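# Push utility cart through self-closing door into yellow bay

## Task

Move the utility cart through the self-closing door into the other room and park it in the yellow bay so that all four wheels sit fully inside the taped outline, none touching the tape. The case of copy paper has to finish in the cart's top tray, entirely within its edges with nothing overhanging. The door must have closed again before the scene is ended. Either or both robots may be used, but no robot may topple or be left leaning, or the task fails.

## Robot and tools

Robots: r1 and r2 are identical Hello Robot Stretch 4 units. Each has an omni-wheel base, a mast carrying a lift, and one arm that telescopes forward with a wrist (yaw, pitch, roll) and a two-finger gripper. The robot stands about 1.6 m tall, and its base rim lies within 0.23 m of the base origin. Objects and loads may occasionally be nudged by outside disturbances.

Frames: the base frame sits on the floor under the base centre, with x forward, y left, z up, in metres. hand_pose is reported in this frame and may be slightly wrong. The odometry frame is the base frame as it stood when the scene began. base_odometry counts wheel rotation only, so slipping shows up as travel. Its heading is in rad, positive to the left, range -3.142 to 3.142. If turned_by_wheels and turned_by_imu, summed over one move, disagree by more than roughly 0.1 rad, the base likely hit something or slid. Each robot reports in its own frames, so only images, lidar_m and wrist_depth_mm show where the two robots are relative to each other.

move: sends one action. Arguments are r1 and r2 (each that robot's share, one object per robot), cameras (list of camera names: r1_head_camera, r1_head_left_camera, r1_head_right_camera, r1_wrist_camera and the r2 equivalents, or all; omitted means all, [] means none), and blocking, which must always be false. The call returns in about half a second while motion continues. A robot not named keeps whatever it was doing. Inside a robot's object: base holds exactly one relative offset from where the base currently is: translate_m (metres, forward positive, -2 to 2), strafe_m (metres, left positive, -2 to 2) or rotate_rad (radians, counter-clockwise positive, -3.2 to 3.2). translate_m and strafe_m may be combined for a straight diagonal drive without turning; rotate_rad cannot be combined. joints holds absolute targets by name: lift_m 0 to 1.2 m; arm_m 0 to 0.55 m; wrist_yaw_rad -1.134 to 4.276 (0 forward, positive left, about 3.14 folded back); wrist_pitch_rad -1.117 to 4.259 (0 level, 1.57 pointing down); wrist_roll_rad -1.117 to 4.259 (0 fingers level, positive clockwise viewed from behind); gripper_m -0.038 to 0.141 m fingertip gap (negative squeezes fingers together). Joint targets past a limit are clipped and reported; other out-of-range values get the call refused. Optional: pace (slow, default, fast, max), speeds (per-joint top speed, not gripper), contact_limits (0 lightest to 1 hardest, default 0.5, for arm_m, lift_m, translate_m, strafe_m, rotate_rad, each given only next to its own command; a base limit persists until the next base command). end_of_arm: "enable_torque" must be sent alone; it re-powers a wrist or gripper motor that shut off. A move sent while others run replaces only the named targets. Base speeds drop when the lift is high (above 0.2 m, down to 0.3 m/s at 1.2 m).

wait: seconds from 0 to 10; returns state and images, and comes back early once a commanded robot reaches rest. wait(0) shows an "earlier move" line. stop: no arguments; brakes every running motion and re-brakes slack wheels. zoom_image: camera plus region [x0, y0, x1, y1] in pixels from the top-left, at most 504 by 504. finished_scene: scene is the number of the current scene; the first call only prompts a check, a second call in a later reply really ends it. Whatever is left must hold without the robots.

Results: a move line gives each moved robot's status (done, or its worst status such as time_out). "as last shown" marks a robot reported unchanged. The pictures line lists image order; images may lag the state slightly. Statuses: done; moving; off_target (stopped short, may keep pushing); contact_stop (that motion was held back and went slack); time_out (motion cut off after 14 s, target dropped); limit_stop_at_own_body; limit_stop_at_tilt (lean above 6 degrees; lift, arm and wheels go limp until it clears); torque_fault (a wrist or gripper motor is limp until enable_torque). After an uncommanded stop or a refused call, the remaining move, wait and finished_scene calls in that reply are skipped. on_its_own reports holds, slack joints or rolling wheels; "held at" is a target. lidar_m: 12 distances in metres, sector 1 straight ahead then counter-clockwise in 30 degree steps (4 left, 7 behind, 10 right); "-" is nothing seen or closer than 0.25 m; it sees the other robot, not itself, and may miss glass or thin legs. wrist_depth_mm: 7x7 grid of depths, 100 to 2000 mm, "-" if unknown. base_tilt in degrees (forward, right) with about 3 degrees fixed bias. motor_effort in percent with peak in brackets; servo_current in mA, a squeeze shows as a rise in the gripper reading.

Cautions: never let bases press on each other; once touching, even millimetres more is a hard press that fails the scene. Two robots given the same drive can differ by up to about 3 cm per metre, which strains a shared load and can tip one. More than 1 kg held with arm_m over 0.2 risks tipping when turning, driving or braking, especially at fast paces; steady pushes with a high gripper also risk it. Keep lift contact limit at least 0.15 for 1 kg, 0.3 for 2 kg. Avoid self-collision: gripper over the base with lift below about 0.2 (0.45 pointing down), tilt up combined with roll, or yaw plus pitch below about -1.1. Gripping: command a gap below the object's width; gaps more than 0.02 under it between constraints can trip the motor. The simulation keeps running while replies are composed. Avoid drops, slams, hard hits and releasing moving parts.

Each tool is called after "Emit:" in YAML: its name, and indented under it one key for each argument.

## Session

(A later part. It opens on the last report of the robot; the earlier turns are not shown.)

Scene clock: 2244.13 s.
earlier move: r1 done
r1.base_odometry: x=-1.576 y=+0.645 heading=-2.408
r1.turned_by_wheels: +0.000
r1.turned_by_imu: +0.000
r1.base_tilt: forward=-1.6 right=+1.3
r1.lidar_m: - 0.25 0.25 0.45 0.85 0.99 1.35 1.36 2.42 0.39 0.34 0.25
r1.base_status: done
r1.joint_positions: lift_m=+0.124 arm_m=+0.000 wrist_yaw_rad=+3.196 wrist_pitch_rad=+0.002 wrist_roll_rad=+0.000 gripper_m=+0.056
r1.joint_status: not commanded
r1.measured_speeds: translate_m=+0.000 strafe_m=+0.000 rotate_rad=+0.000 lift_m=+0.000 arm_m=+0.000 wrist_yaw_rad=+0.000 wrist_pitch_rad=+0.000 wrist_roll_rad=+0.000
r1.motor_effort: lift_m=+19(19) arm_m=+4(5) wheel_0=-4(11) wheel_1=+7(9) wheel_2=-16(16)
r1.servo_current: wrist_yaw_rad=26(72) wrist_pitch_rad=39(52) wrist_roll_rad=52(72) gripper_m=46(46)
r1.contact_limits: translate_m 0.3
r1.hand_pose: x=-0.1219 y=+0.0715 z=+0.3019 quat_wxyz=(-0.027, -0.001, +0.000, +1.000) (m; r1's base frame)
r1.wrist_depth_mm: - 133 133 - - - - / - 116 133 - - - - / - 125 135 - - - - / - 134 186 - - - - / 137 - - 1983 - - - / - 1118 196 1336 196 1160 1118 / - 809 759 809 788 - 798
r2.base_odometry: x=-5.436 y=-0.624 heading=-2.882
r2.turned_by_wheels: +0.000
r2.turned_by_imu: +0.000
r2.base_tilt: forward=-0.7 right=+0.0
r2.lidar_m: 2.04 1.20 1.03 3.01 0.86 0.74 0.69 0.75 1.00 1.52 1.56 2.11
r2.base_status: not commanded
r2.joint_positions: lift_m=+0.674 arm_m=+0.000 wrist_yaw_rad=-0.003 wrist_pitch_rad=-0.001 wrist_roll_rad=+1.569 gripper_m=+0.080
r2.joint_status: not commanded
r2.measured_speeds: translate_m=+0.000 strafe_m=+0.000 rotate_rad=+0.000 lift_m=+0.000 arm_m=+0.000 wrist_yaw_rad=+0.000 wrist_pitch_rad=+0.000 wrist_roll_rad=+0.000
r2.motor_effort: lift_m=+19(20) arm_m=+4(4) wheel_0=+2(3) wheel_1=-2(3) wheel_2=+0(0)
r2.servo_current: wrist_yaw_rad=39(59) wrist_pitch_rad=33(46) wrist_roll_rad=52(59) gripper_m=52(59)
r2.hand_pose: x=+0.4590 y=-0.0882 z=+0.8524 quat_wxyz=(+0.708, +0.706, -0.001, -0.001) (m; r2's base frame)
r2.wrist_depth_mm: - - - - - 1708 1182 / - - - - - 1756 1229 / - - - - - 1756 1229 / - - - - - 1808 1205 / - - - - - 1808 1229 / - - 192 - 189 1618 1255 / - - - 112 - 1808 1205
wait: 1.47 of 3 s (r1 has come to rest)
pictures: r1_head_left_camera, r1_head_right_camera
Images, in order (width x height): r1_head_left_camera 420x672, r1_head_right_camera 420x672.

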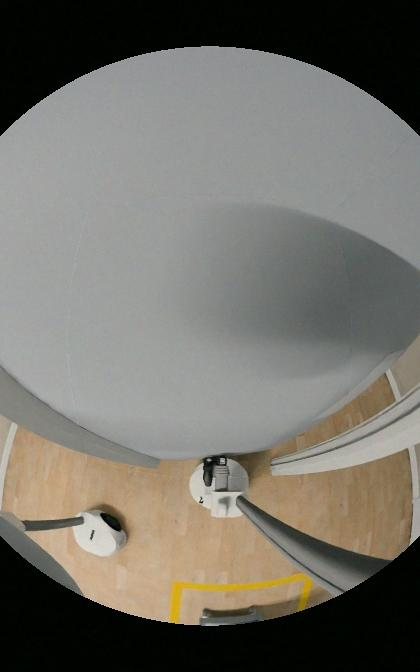

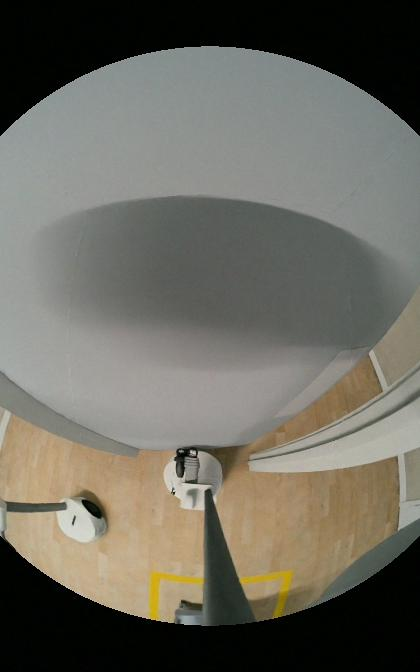

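Emit:
move:
  blocking: false
  cameras: []
  r1: {"base": {"translate_m": -0.06}, "pace": "slow", "contact_limits": {"translate_m": 0.3}}

Emit:
wait:
  seconds: 3
  cameras: ["r1_head_left_camera", "r1_head_right_camera"]

Scene clock: 2248.67 s.
move: r1 moving
r1.base_odometry: x=-1.567 y=+0.653 heading=-2.409
r1.turned_by_wheels: +0.000
r1.turned_by_imu: -0.001
r1.base_tilt: forward=-1.6 right=+1.3
r1.lidar_m: - 0.25 0.25 0.46 0.84 0.99 1.33 1.36 2.40 0.39 0.35 0.25
r1.base_status: translate_m moving
r1.joint_positions: lift_m=+0.124 arm_m=+0.000 wrist_yaw_rad=+3.196 wrist_pitch_rad=+0.002 wrist_roll_rad=+0.000 gripper_m=+0.056
r1.joint_status: not commanded
r1.measured_speeds: translate_m=-0.050 strafe_m=+0.001 rotate_rad=-0.002 lift_m=+0.000 arm_m=+0.000 wrist_yaw_rad=+0.000 wrist_pitch_rad=+0.000 wrist_roll_rad=+0.000
r1.motor_effort: lift_m=+19(19) arm_m=+5(5) wheel_0=-6(9) wheel_1=-1(7) wheel_2=+5(15)
r1.servo_current: wrist_yaw_rad=59(65) wrist_pitch_rad=46(46) wrist_roll_rad=52(65) gripper_m=39(46)
r1.contact_limits: translate_m 0.3
r1.hand_pose: x=-0.1219 y=+0.0715 z=+0.3019 quat_wxyz=(-0.027, -0.001, +0.000, +1.000) (m; r1's base frame)
r1.wrist_depth_mm: - 133 133 - - - - / - 116 133 - - - - / - 125 135 - - - - / - 134 185 - - - - / 137 - - 1983 - - - / - 1118 196 1336 195 1138 1118 / - 820 759 798 788 - 798
r2.base_odometry: x=-5.436 y=-0.624 heading=-2.882
r2.turned_by_wheels: +0.000
r2.turned_by_imu: +0.000
r2.base_tilt: forward=-0.6 right=+0.0
r2.lidar_m: 2.04 1.19 1.07 3.01 0.85 0.76 0.71 0.71 0.99 1.49 1.56 2.13
r2.base_status: not commanded
r2.joint_positions: lift_m=+0.674 arm_m=+0.000 wrist_yaw_rad=-0.003 wrist_pitch_rad=-0.001 wrist_roll_rad=+1.569 gripper_m=+0.080
r2.joint_status: not commanded
r2.measured_speeds: translate_m=+0.000 strafe_m=+0.000 rotate_rad=+0.000 lift_m=+0.000 arm_m=+0.000 wrist_yaw_rad=+0.000 wrist_pitch_rad=+0.000 wrist_roll_rad=+0.000
r2.motor_effort: lift_m=+19(19) arm_m=+4(4) wheel_0=+3(3) wheel_1=-2(3) wheel_2=+0(0)
r2.servo_current: wrist_yaw_rad=59(59) wrist_pitch_rad=39(46) wrist_roll_rad=39(46) gripper_m=52(59)
r2.hand_pose: x=+0.4590 y=-0.0882 z=+0.8524 quat_wxyz=(+0.708, +0.706, -0.001, -0.001) (m; r2's base frame)
r2.wrist_depth_mm: - - - - - 1756 1205 / - - - - - 1808 1160 / - - - - - 1808 1229 / - - - - - 1808 1205 / - - - - - 1863 1229 / - - 191 - 189 1661 1255 / - - - 112 - 1808 1205
pictures: none
No camera images: "cameras" was empty.

Scene clock: 2250.00 s.
earlier move: r1 done
r1.base_odometry: x=-1.531 y=+0.685 heading=-2.409
r1.turned_by_wheels: +0.000
r1.turned_by_imu: +0.000
r1.base_tilt: forward=-1.5 right=+1.3
r1.lidar_m: - 0.25 0.28 0.48 0.82 1.40 1.26 1.28 2.42 0.42 0.32 0.25
r1.base_status: done
r1.joint_positions: lift_m=+0.124 arm_m=+0.000 wrist_yaw_rad=+3.196 wrist_pitch_rad=+0.002 wrist_roll_rad=+0.000 gripper_m=+0.056
r1.joint_status: not commanded
r1.measured_speeds: translate_m=+0.000 strafe_m=+0.000 rotate_rad=+0.000 lift_m=+0.000 arm_m=+0.000 wrist_yaw_rad=+0.000 wrist_pitch_rad=+0.000 wrist_roll_rad=+0.000
r1.motor_effort: lift_m=+19(19) arm_m=+4(5) wheel_0=-4(9) wheel_1=-2(7) wheel_2=+3(15)
r1.servo_current: wrist_yaw_rad=46(72) wrist_pitch_rad=39(52) wrist_roll_rad=59(72) gripper_m=39(46)
r1.contact_limits: translate_m 0.3
r1.hand_pose: x=-0.1219 y=+0.0715 z=+0.3019 quat_wxyz=(-0.027, -0.001, +0.000, +1.000) (m; r1's base frame)
r1.wrist_depth_mm: - 133 133 - - - - / - 116 133 - - - - / - 125 135 - - - - / - 134 185 - - - - / 137 - 1983 1983 - - - / - 1229 197 1336 196 1182 1118 / - 809 759 798 788 - 798
r2.base_odometry: x=-5.436 y=-0.624 heading=-2.882
r2.turned_by_wheels: +0.000
r2.turned_by_imu: +0.000
r2.base_tilt: forward=-0.7 right=+0.0
r2.lidar_m: 2.03 1.17 1.03 3.02 0.83 0.75 0.71 0.71 1.03 1.51 1.57 2.11
r2.base_status: not commanded
r2.joint_positions: lift_m=+0.674 arm_m=+0.000 wrist_yaw_rad=-0.003 wrist_pitch_rad=-0.001 wrist_roll_rad=+1.569 gripper_m=+0.080
r2.joint_status: not commanded
r2.measured_speeds: translate_m=+0.000 strafe_m=+0.000 rotate_rad=+0.000 lift_m=+0.000 arm_m=+0.000 wrist_yaw_rad=+0.000 wrist_pitch_rad=+0.000 wrist_roll_rad=+0.000
r2.motor_effort: lift_m=+19(19) arm_m=+4(4) wheel_0=+3(3) wheel_1=-2(3) wheel_2=+0(1)
r2.servo_current: wrist_yaw_rad=46(59) wrist_pitch_rad=39(46) wrist_roll_rad=52(59) gripper_m=46(59)
r2.hand_pose: x=+0.4590 y=-0.0882 z=+0.8524 quat_wxyz=(+0.708, +0.706, -0.001, -0.001) (m; r2's base frame)
r2.wrist_depth_mm: - - - - - 1808 1182 / - - - - - 1808 1205 / - - - - - 1808 1229 / - - - - - 1808 1255 / - - - - - 1808 1205 / - - 192 - 189 1661 1229 / - - - 112 - 1756 1229
wait: 1.33 of 3 s (r1 has come to rest)
pictures: r1_head_left_camera, r1_head_right_camera
Images, in order (width x height): r1_head_left_camera 420x672, r1_head_right_camera 420x672.

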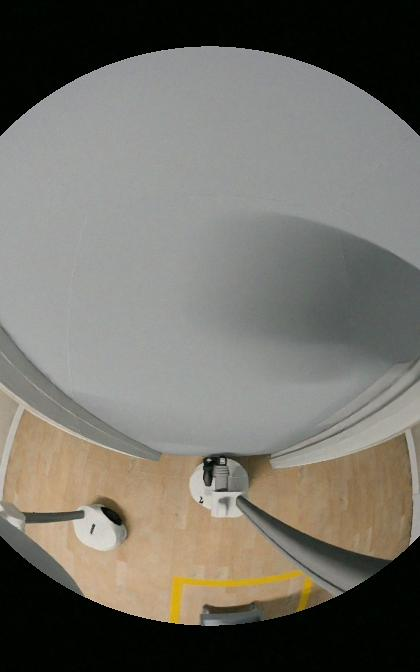

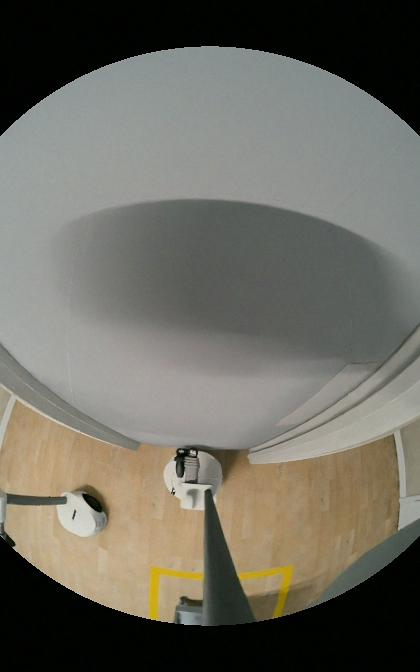

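Emit:
move:
  blocking: false
  cameras: []
  r1: {"base": {"translate_m": -0.16, "strafe_m": 0.013}, "pace": "slow", "contact_limits": {"translate_m": 0.3}}

Emit:
wait:
  seconds: 4
  cameras: ["r1_head_camera", "r1_head_left_camera", "r1_head_right_camera", "r2_head_camera", "r2_head_left_camera"]

Scene clock: 2255.37 s.
move: r1 moving
r1.base_odometry: x=-1.521 y=+0.692 heading=-2.409
r1.turned_by_wheels: +0.000
r1.turned_by_imu: +0.000
r1.base_tilt: forward=-1.6 right=+1.3
r1.lidar_m: - 0.25 0.30 0.55 0.81 1.40 1.25 1.30 2.41 0.46 0.29 0.25
r1.base_status: translate_m moving; strafe_m moving
r1.joint_positions: lift_m=+0.124 arm_m=+0.000 wrist_yaw_rad=+3.196 wrist_pitch_rad=+0.002 wrist_roll_rad=+0.000 gripper_m=+0.056
r1.joint_status: not commanded
r1.measured_speeds: translate_m=-0.049 strafe_m=+0.004 rotate_rad=+0.000 lift_m=+0.000 arm_m=+0.000 wrist_yaw_rad=+0.000 wrist_pitch_rad=+0.000 wrist_roll_rad=+0.000
r1.motor_effort: lift_m=+19(19) arm_m=+4(4) wheel_0=-6(6) wheel_1=-2(9) wheel_2=+4(15)
r1.servo_current: wrist_yaw_rad=52(59) wrist_pitch_rad=39(52) wrist_roll_rad=46(52) gripper_m=39(46)
r1.contact_limits: translate_m 0.3
r1.hand_pose: x=-0.1219 y=+0.0715 z=+0.3019 quat_wxyz=(-0.027, -0.001, +0.000, +1.000) (m; r1's base frame)
r1.wrist_depth_mm: - 133 133 - - - - / - 117 133 - - - - / - 125 136 - - - - / - 134 186 - - - - / 138 - 1983 1921 - - - / - 1229 197 1336 196 1160 1118 / - 809 759 798 788 - 798
r2.base_odometry: x=-5.436 y=-0.624 heading=-2.882
r2.turned_by_wheels: +0.000
r2.turned_by_imu: +0.000
r2.base_tilt: forward=-0.7 right=+0.1
r2.lidar_m: 2.03 1.19 1.01 2.99 0.80 0.75 0.71 0.72 1.03 1.50 1.59 2.12
r2.base_status: not commanded
r2.joint_positions: lift_m=+0.674 arm_m=+0.000 wrist_yaw_rad=-0.003 wrist_pitch_rad=-0.001 wrist_roll_rad=+1.569 gripper_m=+0.080
r2.joint_status: not commanded
r2.measured_speeds: translate_m=+0.000 strafe_m=+0.000 rotate_rad=+0.000 lift_m=+0.000 arm_m=+0.000 wrist_yaw_rad=+0.000 wrist_pitch_rad=+0.000 wrist_roll_rad=+0.000
r2.motor_effort: lift_m=+19(19) arm_m=+4(4) wheel_0=+3(3) wheel_1=-2(2) wheel_2=+0(0)
r2.servo_current: wrist_yaw_rad=46(52) wrist_pitch_rad=39(46) wrist_roll_rad=33(52) gripper_m=52(52)
r2.hand_pose: x=+0.4590 y=-0.0882 z=+0.8524 quat_wxyz=(+0.708, +0.706, -0.001, -0.001) (m; r2's base frame)
r2.wrist_depth_mm: - - - - - 1756 1205 / - - - - - 1756 1182 / - - - - - 1756 1205 / - - - - - 1756 1229 / - - - - - 1756 1205 / - - 191 - 189 1708 1205 / - - - 112 - 1808 1229
pictures: none
No camera images: "cameras" was empty.

Scene clock: 2257.77 s.
earlier move: r1 done
r1.base_odometry: x=-1.404 y=+0.782 heading=-2.409
r1.turned_by_wheels: +0.000
r1.turned_by_imu: +0.000
r1.base_tilt: forward=-1.6 right=+1.3
r1.lidar_m: 0.29 0.33 0.52 0.94 0.74 2.62 1.09 1.15 2.40 0.98 0.46 0.33
r1.base_status: done
r1.joint_positions: lift_m=+0.124 arm_m=+0.000 wrist_yaw_rad=+3.196 wrist_pitch_rad=+0.002 wrist_roll_rad=+0.000 gripper_m=+0.056
r1.joint_status: not commanded
r1.measured_speeds: translate_m=+0.000 strafe_m=+0.000 rotate_rad=+0.000 lift_m=+0.000 arm_m=+0.000 wrist_yaw_rad=+0.000 wrist_pitch_rad=+0.000 wrist_roll_rad=+0.000
r1.motor_effort: lift_m=+19(19) arm_m=+4(4) wheel_0=-6(7) wheel_1=-2(9) wheel_2=+1(15)
r1.servo_current: wrist_yaw_rad=39(72) wrist_pitch_rad=39(52) wrist_roll_rad=52(65) gripper_m=39(52)
r1.contact_limits: translate_m 0.3
r1.hand_pose: x=-0.1219 y=+0.0715 z=+0.3019 quat_wxyz=(-0.027, -0.001, +0.000, +1.000) (m; r1's base frame)
r1.wrist_depth_mm: - 133 133 - - - - / - 117 133 - - - - / - 125 136 - - - - / - 134 186 - - - - / 137 - 1983 1983 - - - / - 1229 197 1205 196 1160 1138 / - 809 759 167 788 - 798
r2.base_odometry: x=-5.436 y=-0.624 heading=-2.882
r2.turned_by_wheels: +0.000
r2.turned_by_imu: +0.000
r2.base_tilt: forward=-0.7 right=+0.1
r2.lidar_m: 2.04 1.18 1.04 3.01 0.74 0.75 0.70 0.73 1.02 1.51 1.56 2.15
r2.base_status: not commanded
r2.joint_positions: lift_m=+0.674 arm_m=+0.000 wrist_yaw_rad=-0.003 wrist_pitch_rad=-0.001 wrist_roll_rad=+1.569 gripper_m=+0.080
r2.joint_status: not commanded
r2.measured_speeds: translate_m=+0.000 strafe_m=+0.000 rotate_rad=+0.000 lift_m=+0.000 arm_m=+0.000 wrist_yaw_rad=+0.000 wrist_pitch_rad=+0.000 wrist_roll_rad=+0.000
r2.motor_effort: lift_m=+19(20) arm_m=+4(4) wheel_0=+3(3) wheel_1=-2(2) wheel_2=+0(1)
r2.servo_current: wrist_yaw_rad=33(59) wrist_pitch_rad=39(46) wrist_roll_rad=46(65) gripper_m=52(59)
r2.hand_pose: x=+0.4590 y=-0.0882 z=+0.8524 quat_wxyz=(+0.708, +0.706, -0.001, -0.001) (m; r2's base frame)
r2.wrist_depth_mm: - - - - - 1661 1182 / - - - - - 1808 1229 / - - - - - 1808 1229 / - - - - - 1808 1229 / - - - - - 1808 1255 / - - 191 - 189 1708 1255 / - - - 112 - 1808 1205
wait: 2.40 of 4 s (r1 has come to rest)
pictures: r1_head_camera, r1_head_left_camera, r1_head_right_camera, r2_head_camera, r2_head_left_camera
Images, in order (width x height): r1_head_camera 420x560, r1_head_left_camera 420x672, r1_head_right_camera 420x672, r2_head_camera 420x560, r2_head_left_camera 420x672.

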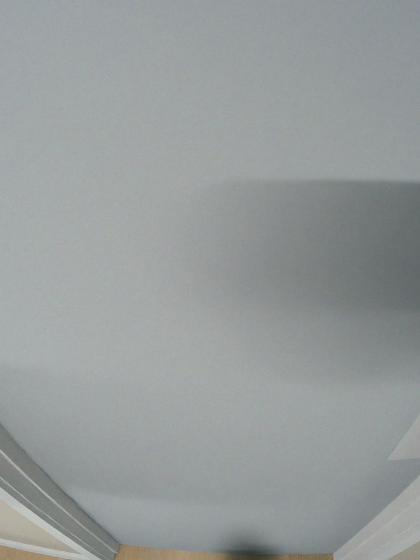

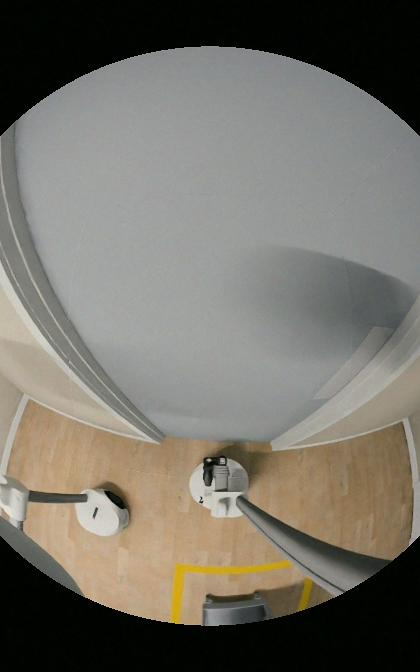

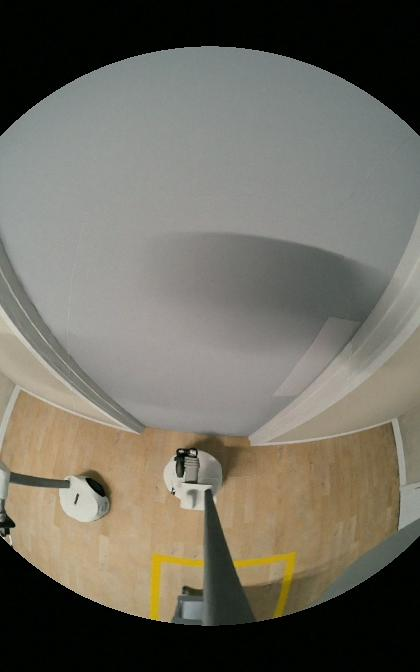

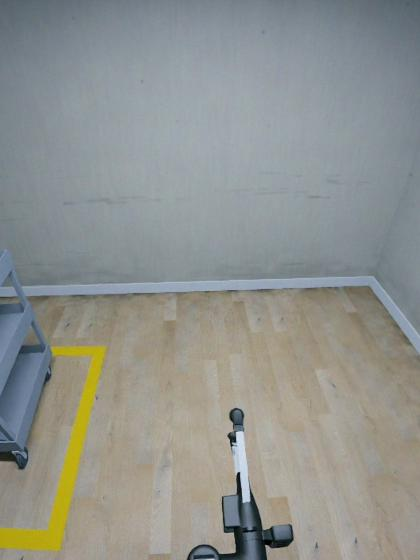

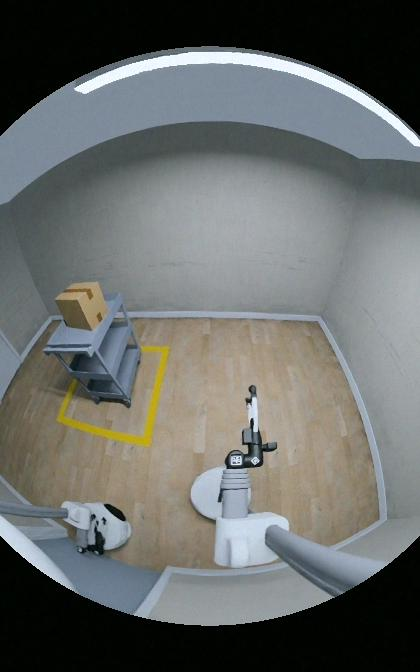

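Emit:
zoom_image:
  camera: "r1_head_camera"
  region: [0, 380, 420, 560]

Emit:
zoom_image:
  camera: "r1_head_right_camera"
  region: [0, 200, 420, 500]

Scaled by 1.200 from the camera's 420x560 image, which has a finer 600x800 frame.

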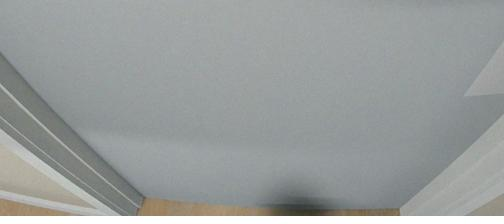

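Scaled by 1.200 from the camera's 420x672 image, which has a finer 600x960 frame.

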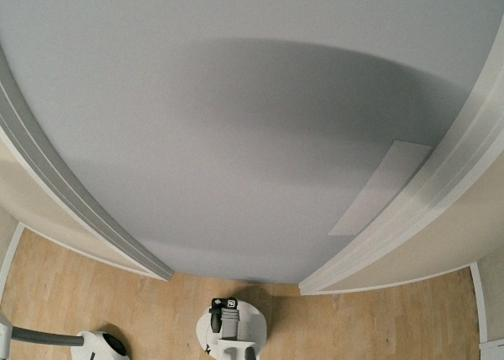

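Emit:
zoom_image:
  camera: "r1_head_camera"
  region: [300, 440, 420, 560]

Emit:
zoom_image:
  camera: "r1_head_camera"
  region: [0, 420, 140, 560]

Scaled by 4.200 from the camera's 420x560 image, which has a finer 600x800 frame.

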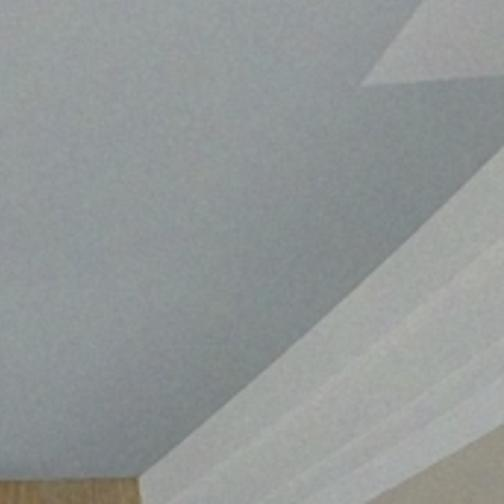

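Scaled by 3.600 from the camera's 420x560 image, which has a finer 600x800 frame.

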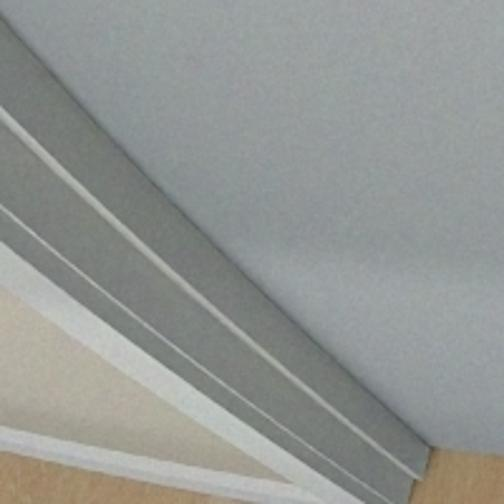

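Emit:
wait:
  seconds: 0.5
  cameras: ["r1_head_camera", "r2_head_left_camera"]

Emit:
zoom_image:
  camera: "r2_head_left_camera"
  region: [30, 260, 190, 460]

Scene clock: 2310.33 s.
r1.base_odometry: x=-1.404 y=+0.782 heading=-2.409
r1.turned_by_wheels: +0.000
r1.turned_by_imu: +0.000
r1.base_tilt: forward=-1.6 right=+1.3
r1.lidar_m: 0.31 0.31 0.51 0.91 0.75 2.61 1.10 1.17 2.42 0.99 0.46 0.33
r1.base_status: done
r1.joint_positions: lift_m=+0.124 arm_m=+0.000 wrist_yaw_rad=+3.196 wrist_pitch_rad=+0.002 wrist_roll_rad=+0.000 gripper_m=+0.056
r1.joint_status: not commanded
r1.measured_speeds: translate_m=+0.000 strafe_m=+0.000 rotate_rad=+0.000 lift_m=+0.000 arm_m=+0.000 wrist_yaw_rad=+0.000 wrist_pitch_rad=+0.000 wrist_roll_rad=+0.000
r1.motor_effort: lift_m=+19(19) arm_m=+4(4) wheel_0=-5(7) wheel_1=-2(9) wheel_2=+1(15)
r1.servo_current: wrist_yaw_rad=39(72) wrist_pitch_rad=39(52) wrist_roll_rad=59(65) gripper_m=33(52)
r1.contact_limits: translate_m 0.3
r1.hand_pose: x=-0.1219 y=+0.0715 z=+0.3019 quat_wxyz=(-0.027, -0.001, +0.000, +1.000) (m; r1's base frame)
r1.wrist_depth_mm: - 133 133 - - - - / - 117 133 - - - - / - 125 136 - - - - / - 134 187 - - - - / 138 - 1983 1921 - - - / - 1205 197 1205 195 1182 1118 / - 820 759 167 788 - 809
r2.base_odometry: x=-5.436 y=-0.624 heading=-2.882
r2.turned_by_wheels: +0.000
r2.turned_by_imu: +0.000
r2.base_tilt: forward=-0.7 right=+0.1
r2.lidar_m: 2.02 1.19 1.03 3.00 0.73 0.75 0.71 0.76 1.02 1.49 1.57 2.12
r2.base_status: not commanded
r2.joint_positions: lift_m=+0.674 arm_m=+0.000 wrist_yaw_rad=-0.003 wrist_pitch_rad=-0.001 wrist_roll_rad=+1.569 gripper_m=+0.080
r2.joint_status: not commanded
r2.measured_speeds: translate_m=+0.000 strafe_m=+0.000 rotate_rad=+0.000 lift_m=+0.000 arm_m=+0.000 wrist_yaw_rad=+0.000 wrist_pitch_rad=+0.000 wrist_roll_rad=+0.000
r2.motor_effort: lift_m=+19(20) arm_m=+4(4) wheel_0=+3(3) wheel_1=-2(2) wheel_2=+0(1)
r2.servo_current: wrist_yaw_rad=46(59) wrist_pitch_rad=39(46) wrist_roll_rad=59(65) gripper_m=52(59)
r2.hand_pose: x=+0.4590 y=-0.0882 z=+0.8524 quat_wxyz=(+0.708, +0.706, -0.001, -0.001) (m; r2's base frame)
r2.wrist_depth_mm: - - - - - 1708 1205 / - - - - - 1756 1205 / - - - - - 1756 1229 / - - - - - 1756 1205 / - - - - - 1756 1205 / - - 191 - 189 1661 1205 / - - - 112 - 1808 1182
wait: 0.50 s; at rest from the start
pictures: r1_head_camera, r2_head_left_camera
Images, in order (width x height): r1_head_camera 420x560, r2_head_left_camera 420x672.

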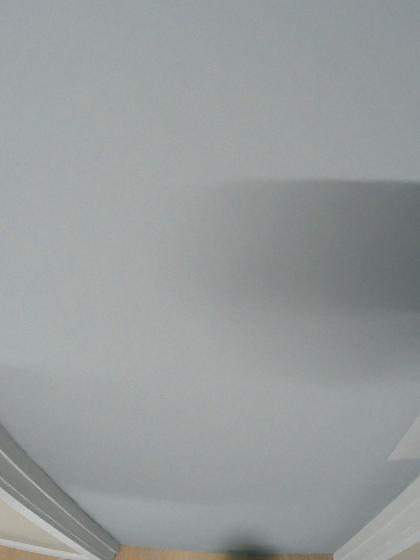

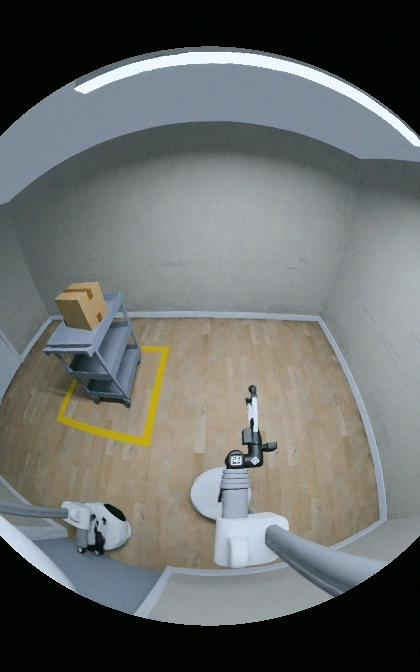

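Scaled by 2.520 from the camera's 420x672 image, which has a finer 600x960 frame.

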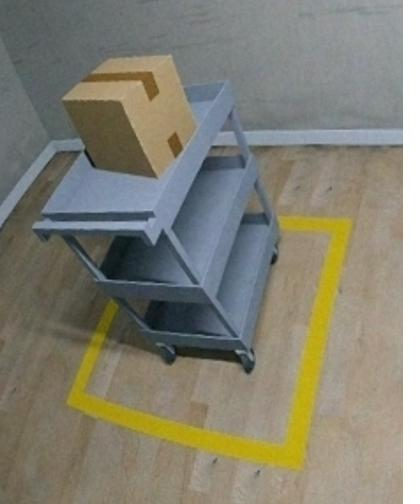

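Emit:
zoom_image:
  camera: "r2_head_left_camera"
  region: [36, 270, 136, 370]

Scaled by 5.040 from the camera's 420x672 image, which has a finer 600x960 frame.

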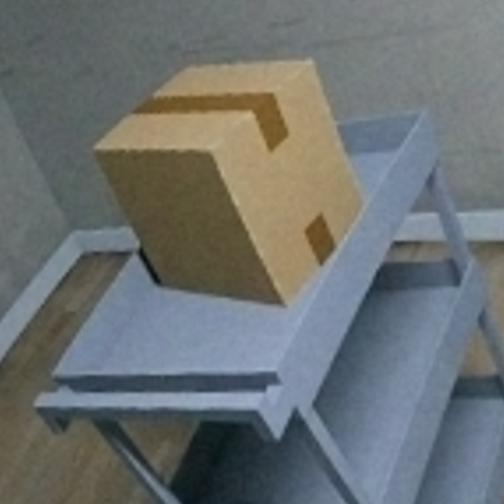

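Emit:
finished_scene:
  scene: 2

This call ended nothing. Check each condition of the task against the scene as it is now, look again where you are not sure, and mend what is not met. Then call finished_scene again.

Emit:
wait:
  seconds: 0.2
  cameras: ["r1_head_right_camera", "r1_head_left_camera"]

Emit:
zoom_image:
  camera: "r1_head_right_camera"
  region: [230, 300, 380, 450]

Emit:
zoom_image:
  camera: "r1_head_left_camera"
  region: [0, 300, 180, 480]

Scene clock: 2374.07 s.
r1.base_odometry: x=-1.404 y=+0.782 heading=-2.409
r1.turned_by_wheels: +0.000
r1.turned_by_imu: +0.000
r1.base_tilt: forward=-1.6 right=+1.3
r1.lidar_m: 0.32 0.35 0.50 0.90 0.73 2.61 1.11 1.16 2.41 1.00 0.48 0.33
r1.base_status: done
r1.joint_positions: lift_m=+0.124 arm_m=+0.000 wrist_yaw_rad=+3.196 wrist_pitch_rad=+0.002 wrist_roll_rad=+0.000 gripper_m=+0.056
r1.joint_status: not commanded
r1.measured_speeds: translate_m=+0.000 strafe_m=+0.000 rotate_rad=+0.000 lift_m=+0.000 arm_m=+0.000 wrist_yaw_rad=+0.000 wrist_pitch_rad=+0.000 wrist_roll_rad=+0.000
r1.motor_effort: lift_m=+19(19) arm_m=+4(4) wheel_0=-4(7) wheel_1=-2(9) wheel_2=+2(15)
r1.servo_current: wrist_yaw_rad=46(72) wrist_pitch_rad=39(52) wrist_roll_rad=46(65) gripper_m=46(52)
r1.contact_limits: translate_m 0.3
r1.hand_pose: x=-0.1219 y=+0.0715 z=+0.3019 quat_wxyz=(-0.027, -0.001, +0.000, +1.000) (m; r1's base frame)
r1.wrist_depth_mm: - 133 133 - - - - / - 117 133 - - - - / - 125 136 - - - - / - 134 186 - - - - / 137 - 1983 1983 - - - / - 1229 196 1205 195 1160 1118 / - 820 750 167 788 - 809
r2.base_odometry: x=-5.436 y=-0.624 heading=-2.882
r2.turned_by_wheels: +0.000
r2.turned_by_imu: +0.000
r2.base_tilt: forward=-0.7 right=+0.0
r2.lidar_m: 2.02 1.18 1.03 3.03 0.73 0.75 0.71 0.73 1.04 1.49 1.60 2.12
r2.base_status: not commanded
r2.joint_positions: lift_m=+0.674 arm_m=+0.000 wrist_yaw_rad=-0.003 wrist_pitch_rad=-0.001 wrist_roll_rad=+1.569 gripper_m=+0.080
r2.joint_status: not commanded
r2.measured_speeds: translate_m=+0.000 strafe_m=+0.000 rotate_rad=+0.000 lift_m=+0.000 arm_m=+0.000 wrist_yaw_rad=+0.000 wrist_pitch_rad=+0.000 wrist_roll_rad=+0.000
r2.motor_effort: lift_m=+19(20) arm_m=+4(4) wheel_0=+3(3) wheel_1=-2(2) wheel_2=+0(1)
r2.servo_current: wrist_yaw_rad=39(59) wrist_pitch_rad=39(46) wrist_roll_rad=39(65) gripper_m=52(59)
r2.hand_pose: x=+0.4590 y=-0.0882 z=+0.8524 quat_wxyz=(+0.708, +0.706, -0.001, -0.001) (m; r2's base frame)
r2.wrist_depth_mm: - - - - - 1708 1205 / - - - - - 1756 1205 / - - - - - 1756 1205 / - - - - - 1756 1205 / - - - - - 1756 1229 / - - 191 - 189 1618 1205 / - - - 112 - 1756 1229
wait: 0.20 s; at rest from the start
pictures: r1_head_left_camera, r1_head_right_camera
Images, in order (width x height): r1_head_left_camera 420x672, r1_head_right_camera 420x672.

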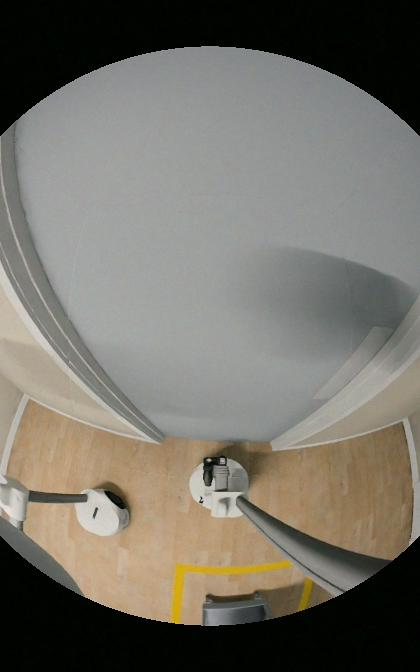

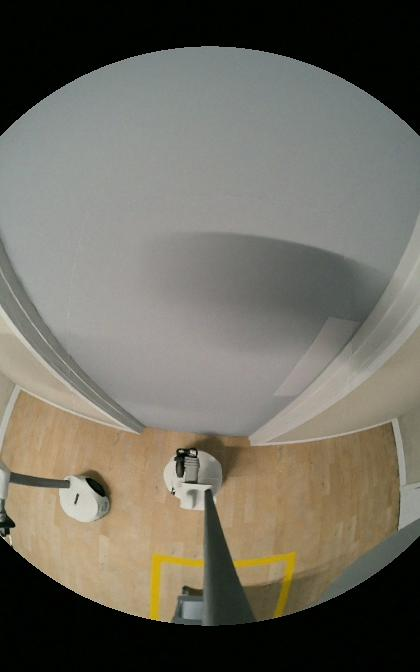

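Scaled by 3.360 from the camera's 420x672 image, which has a finer 600x960 frame.

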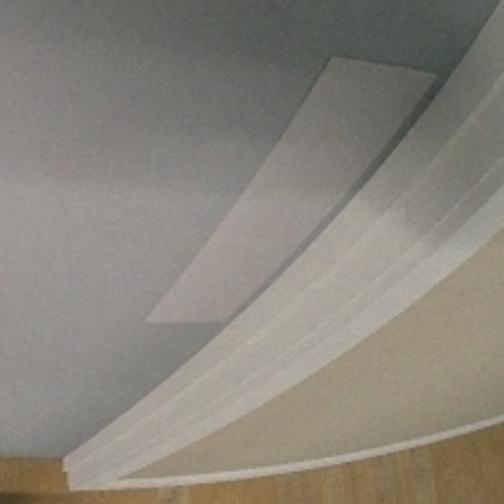

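Scaled by 2.800 from the camera's 420x672 image, which has a finer 600x960 frame.

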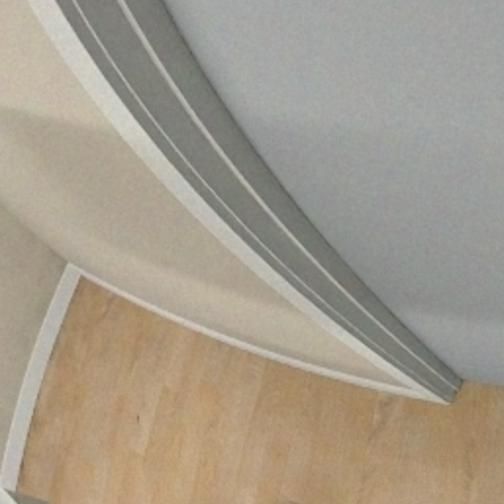

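Emit:
finished_scene:
  scene: 2

The scene is finished: the task was done.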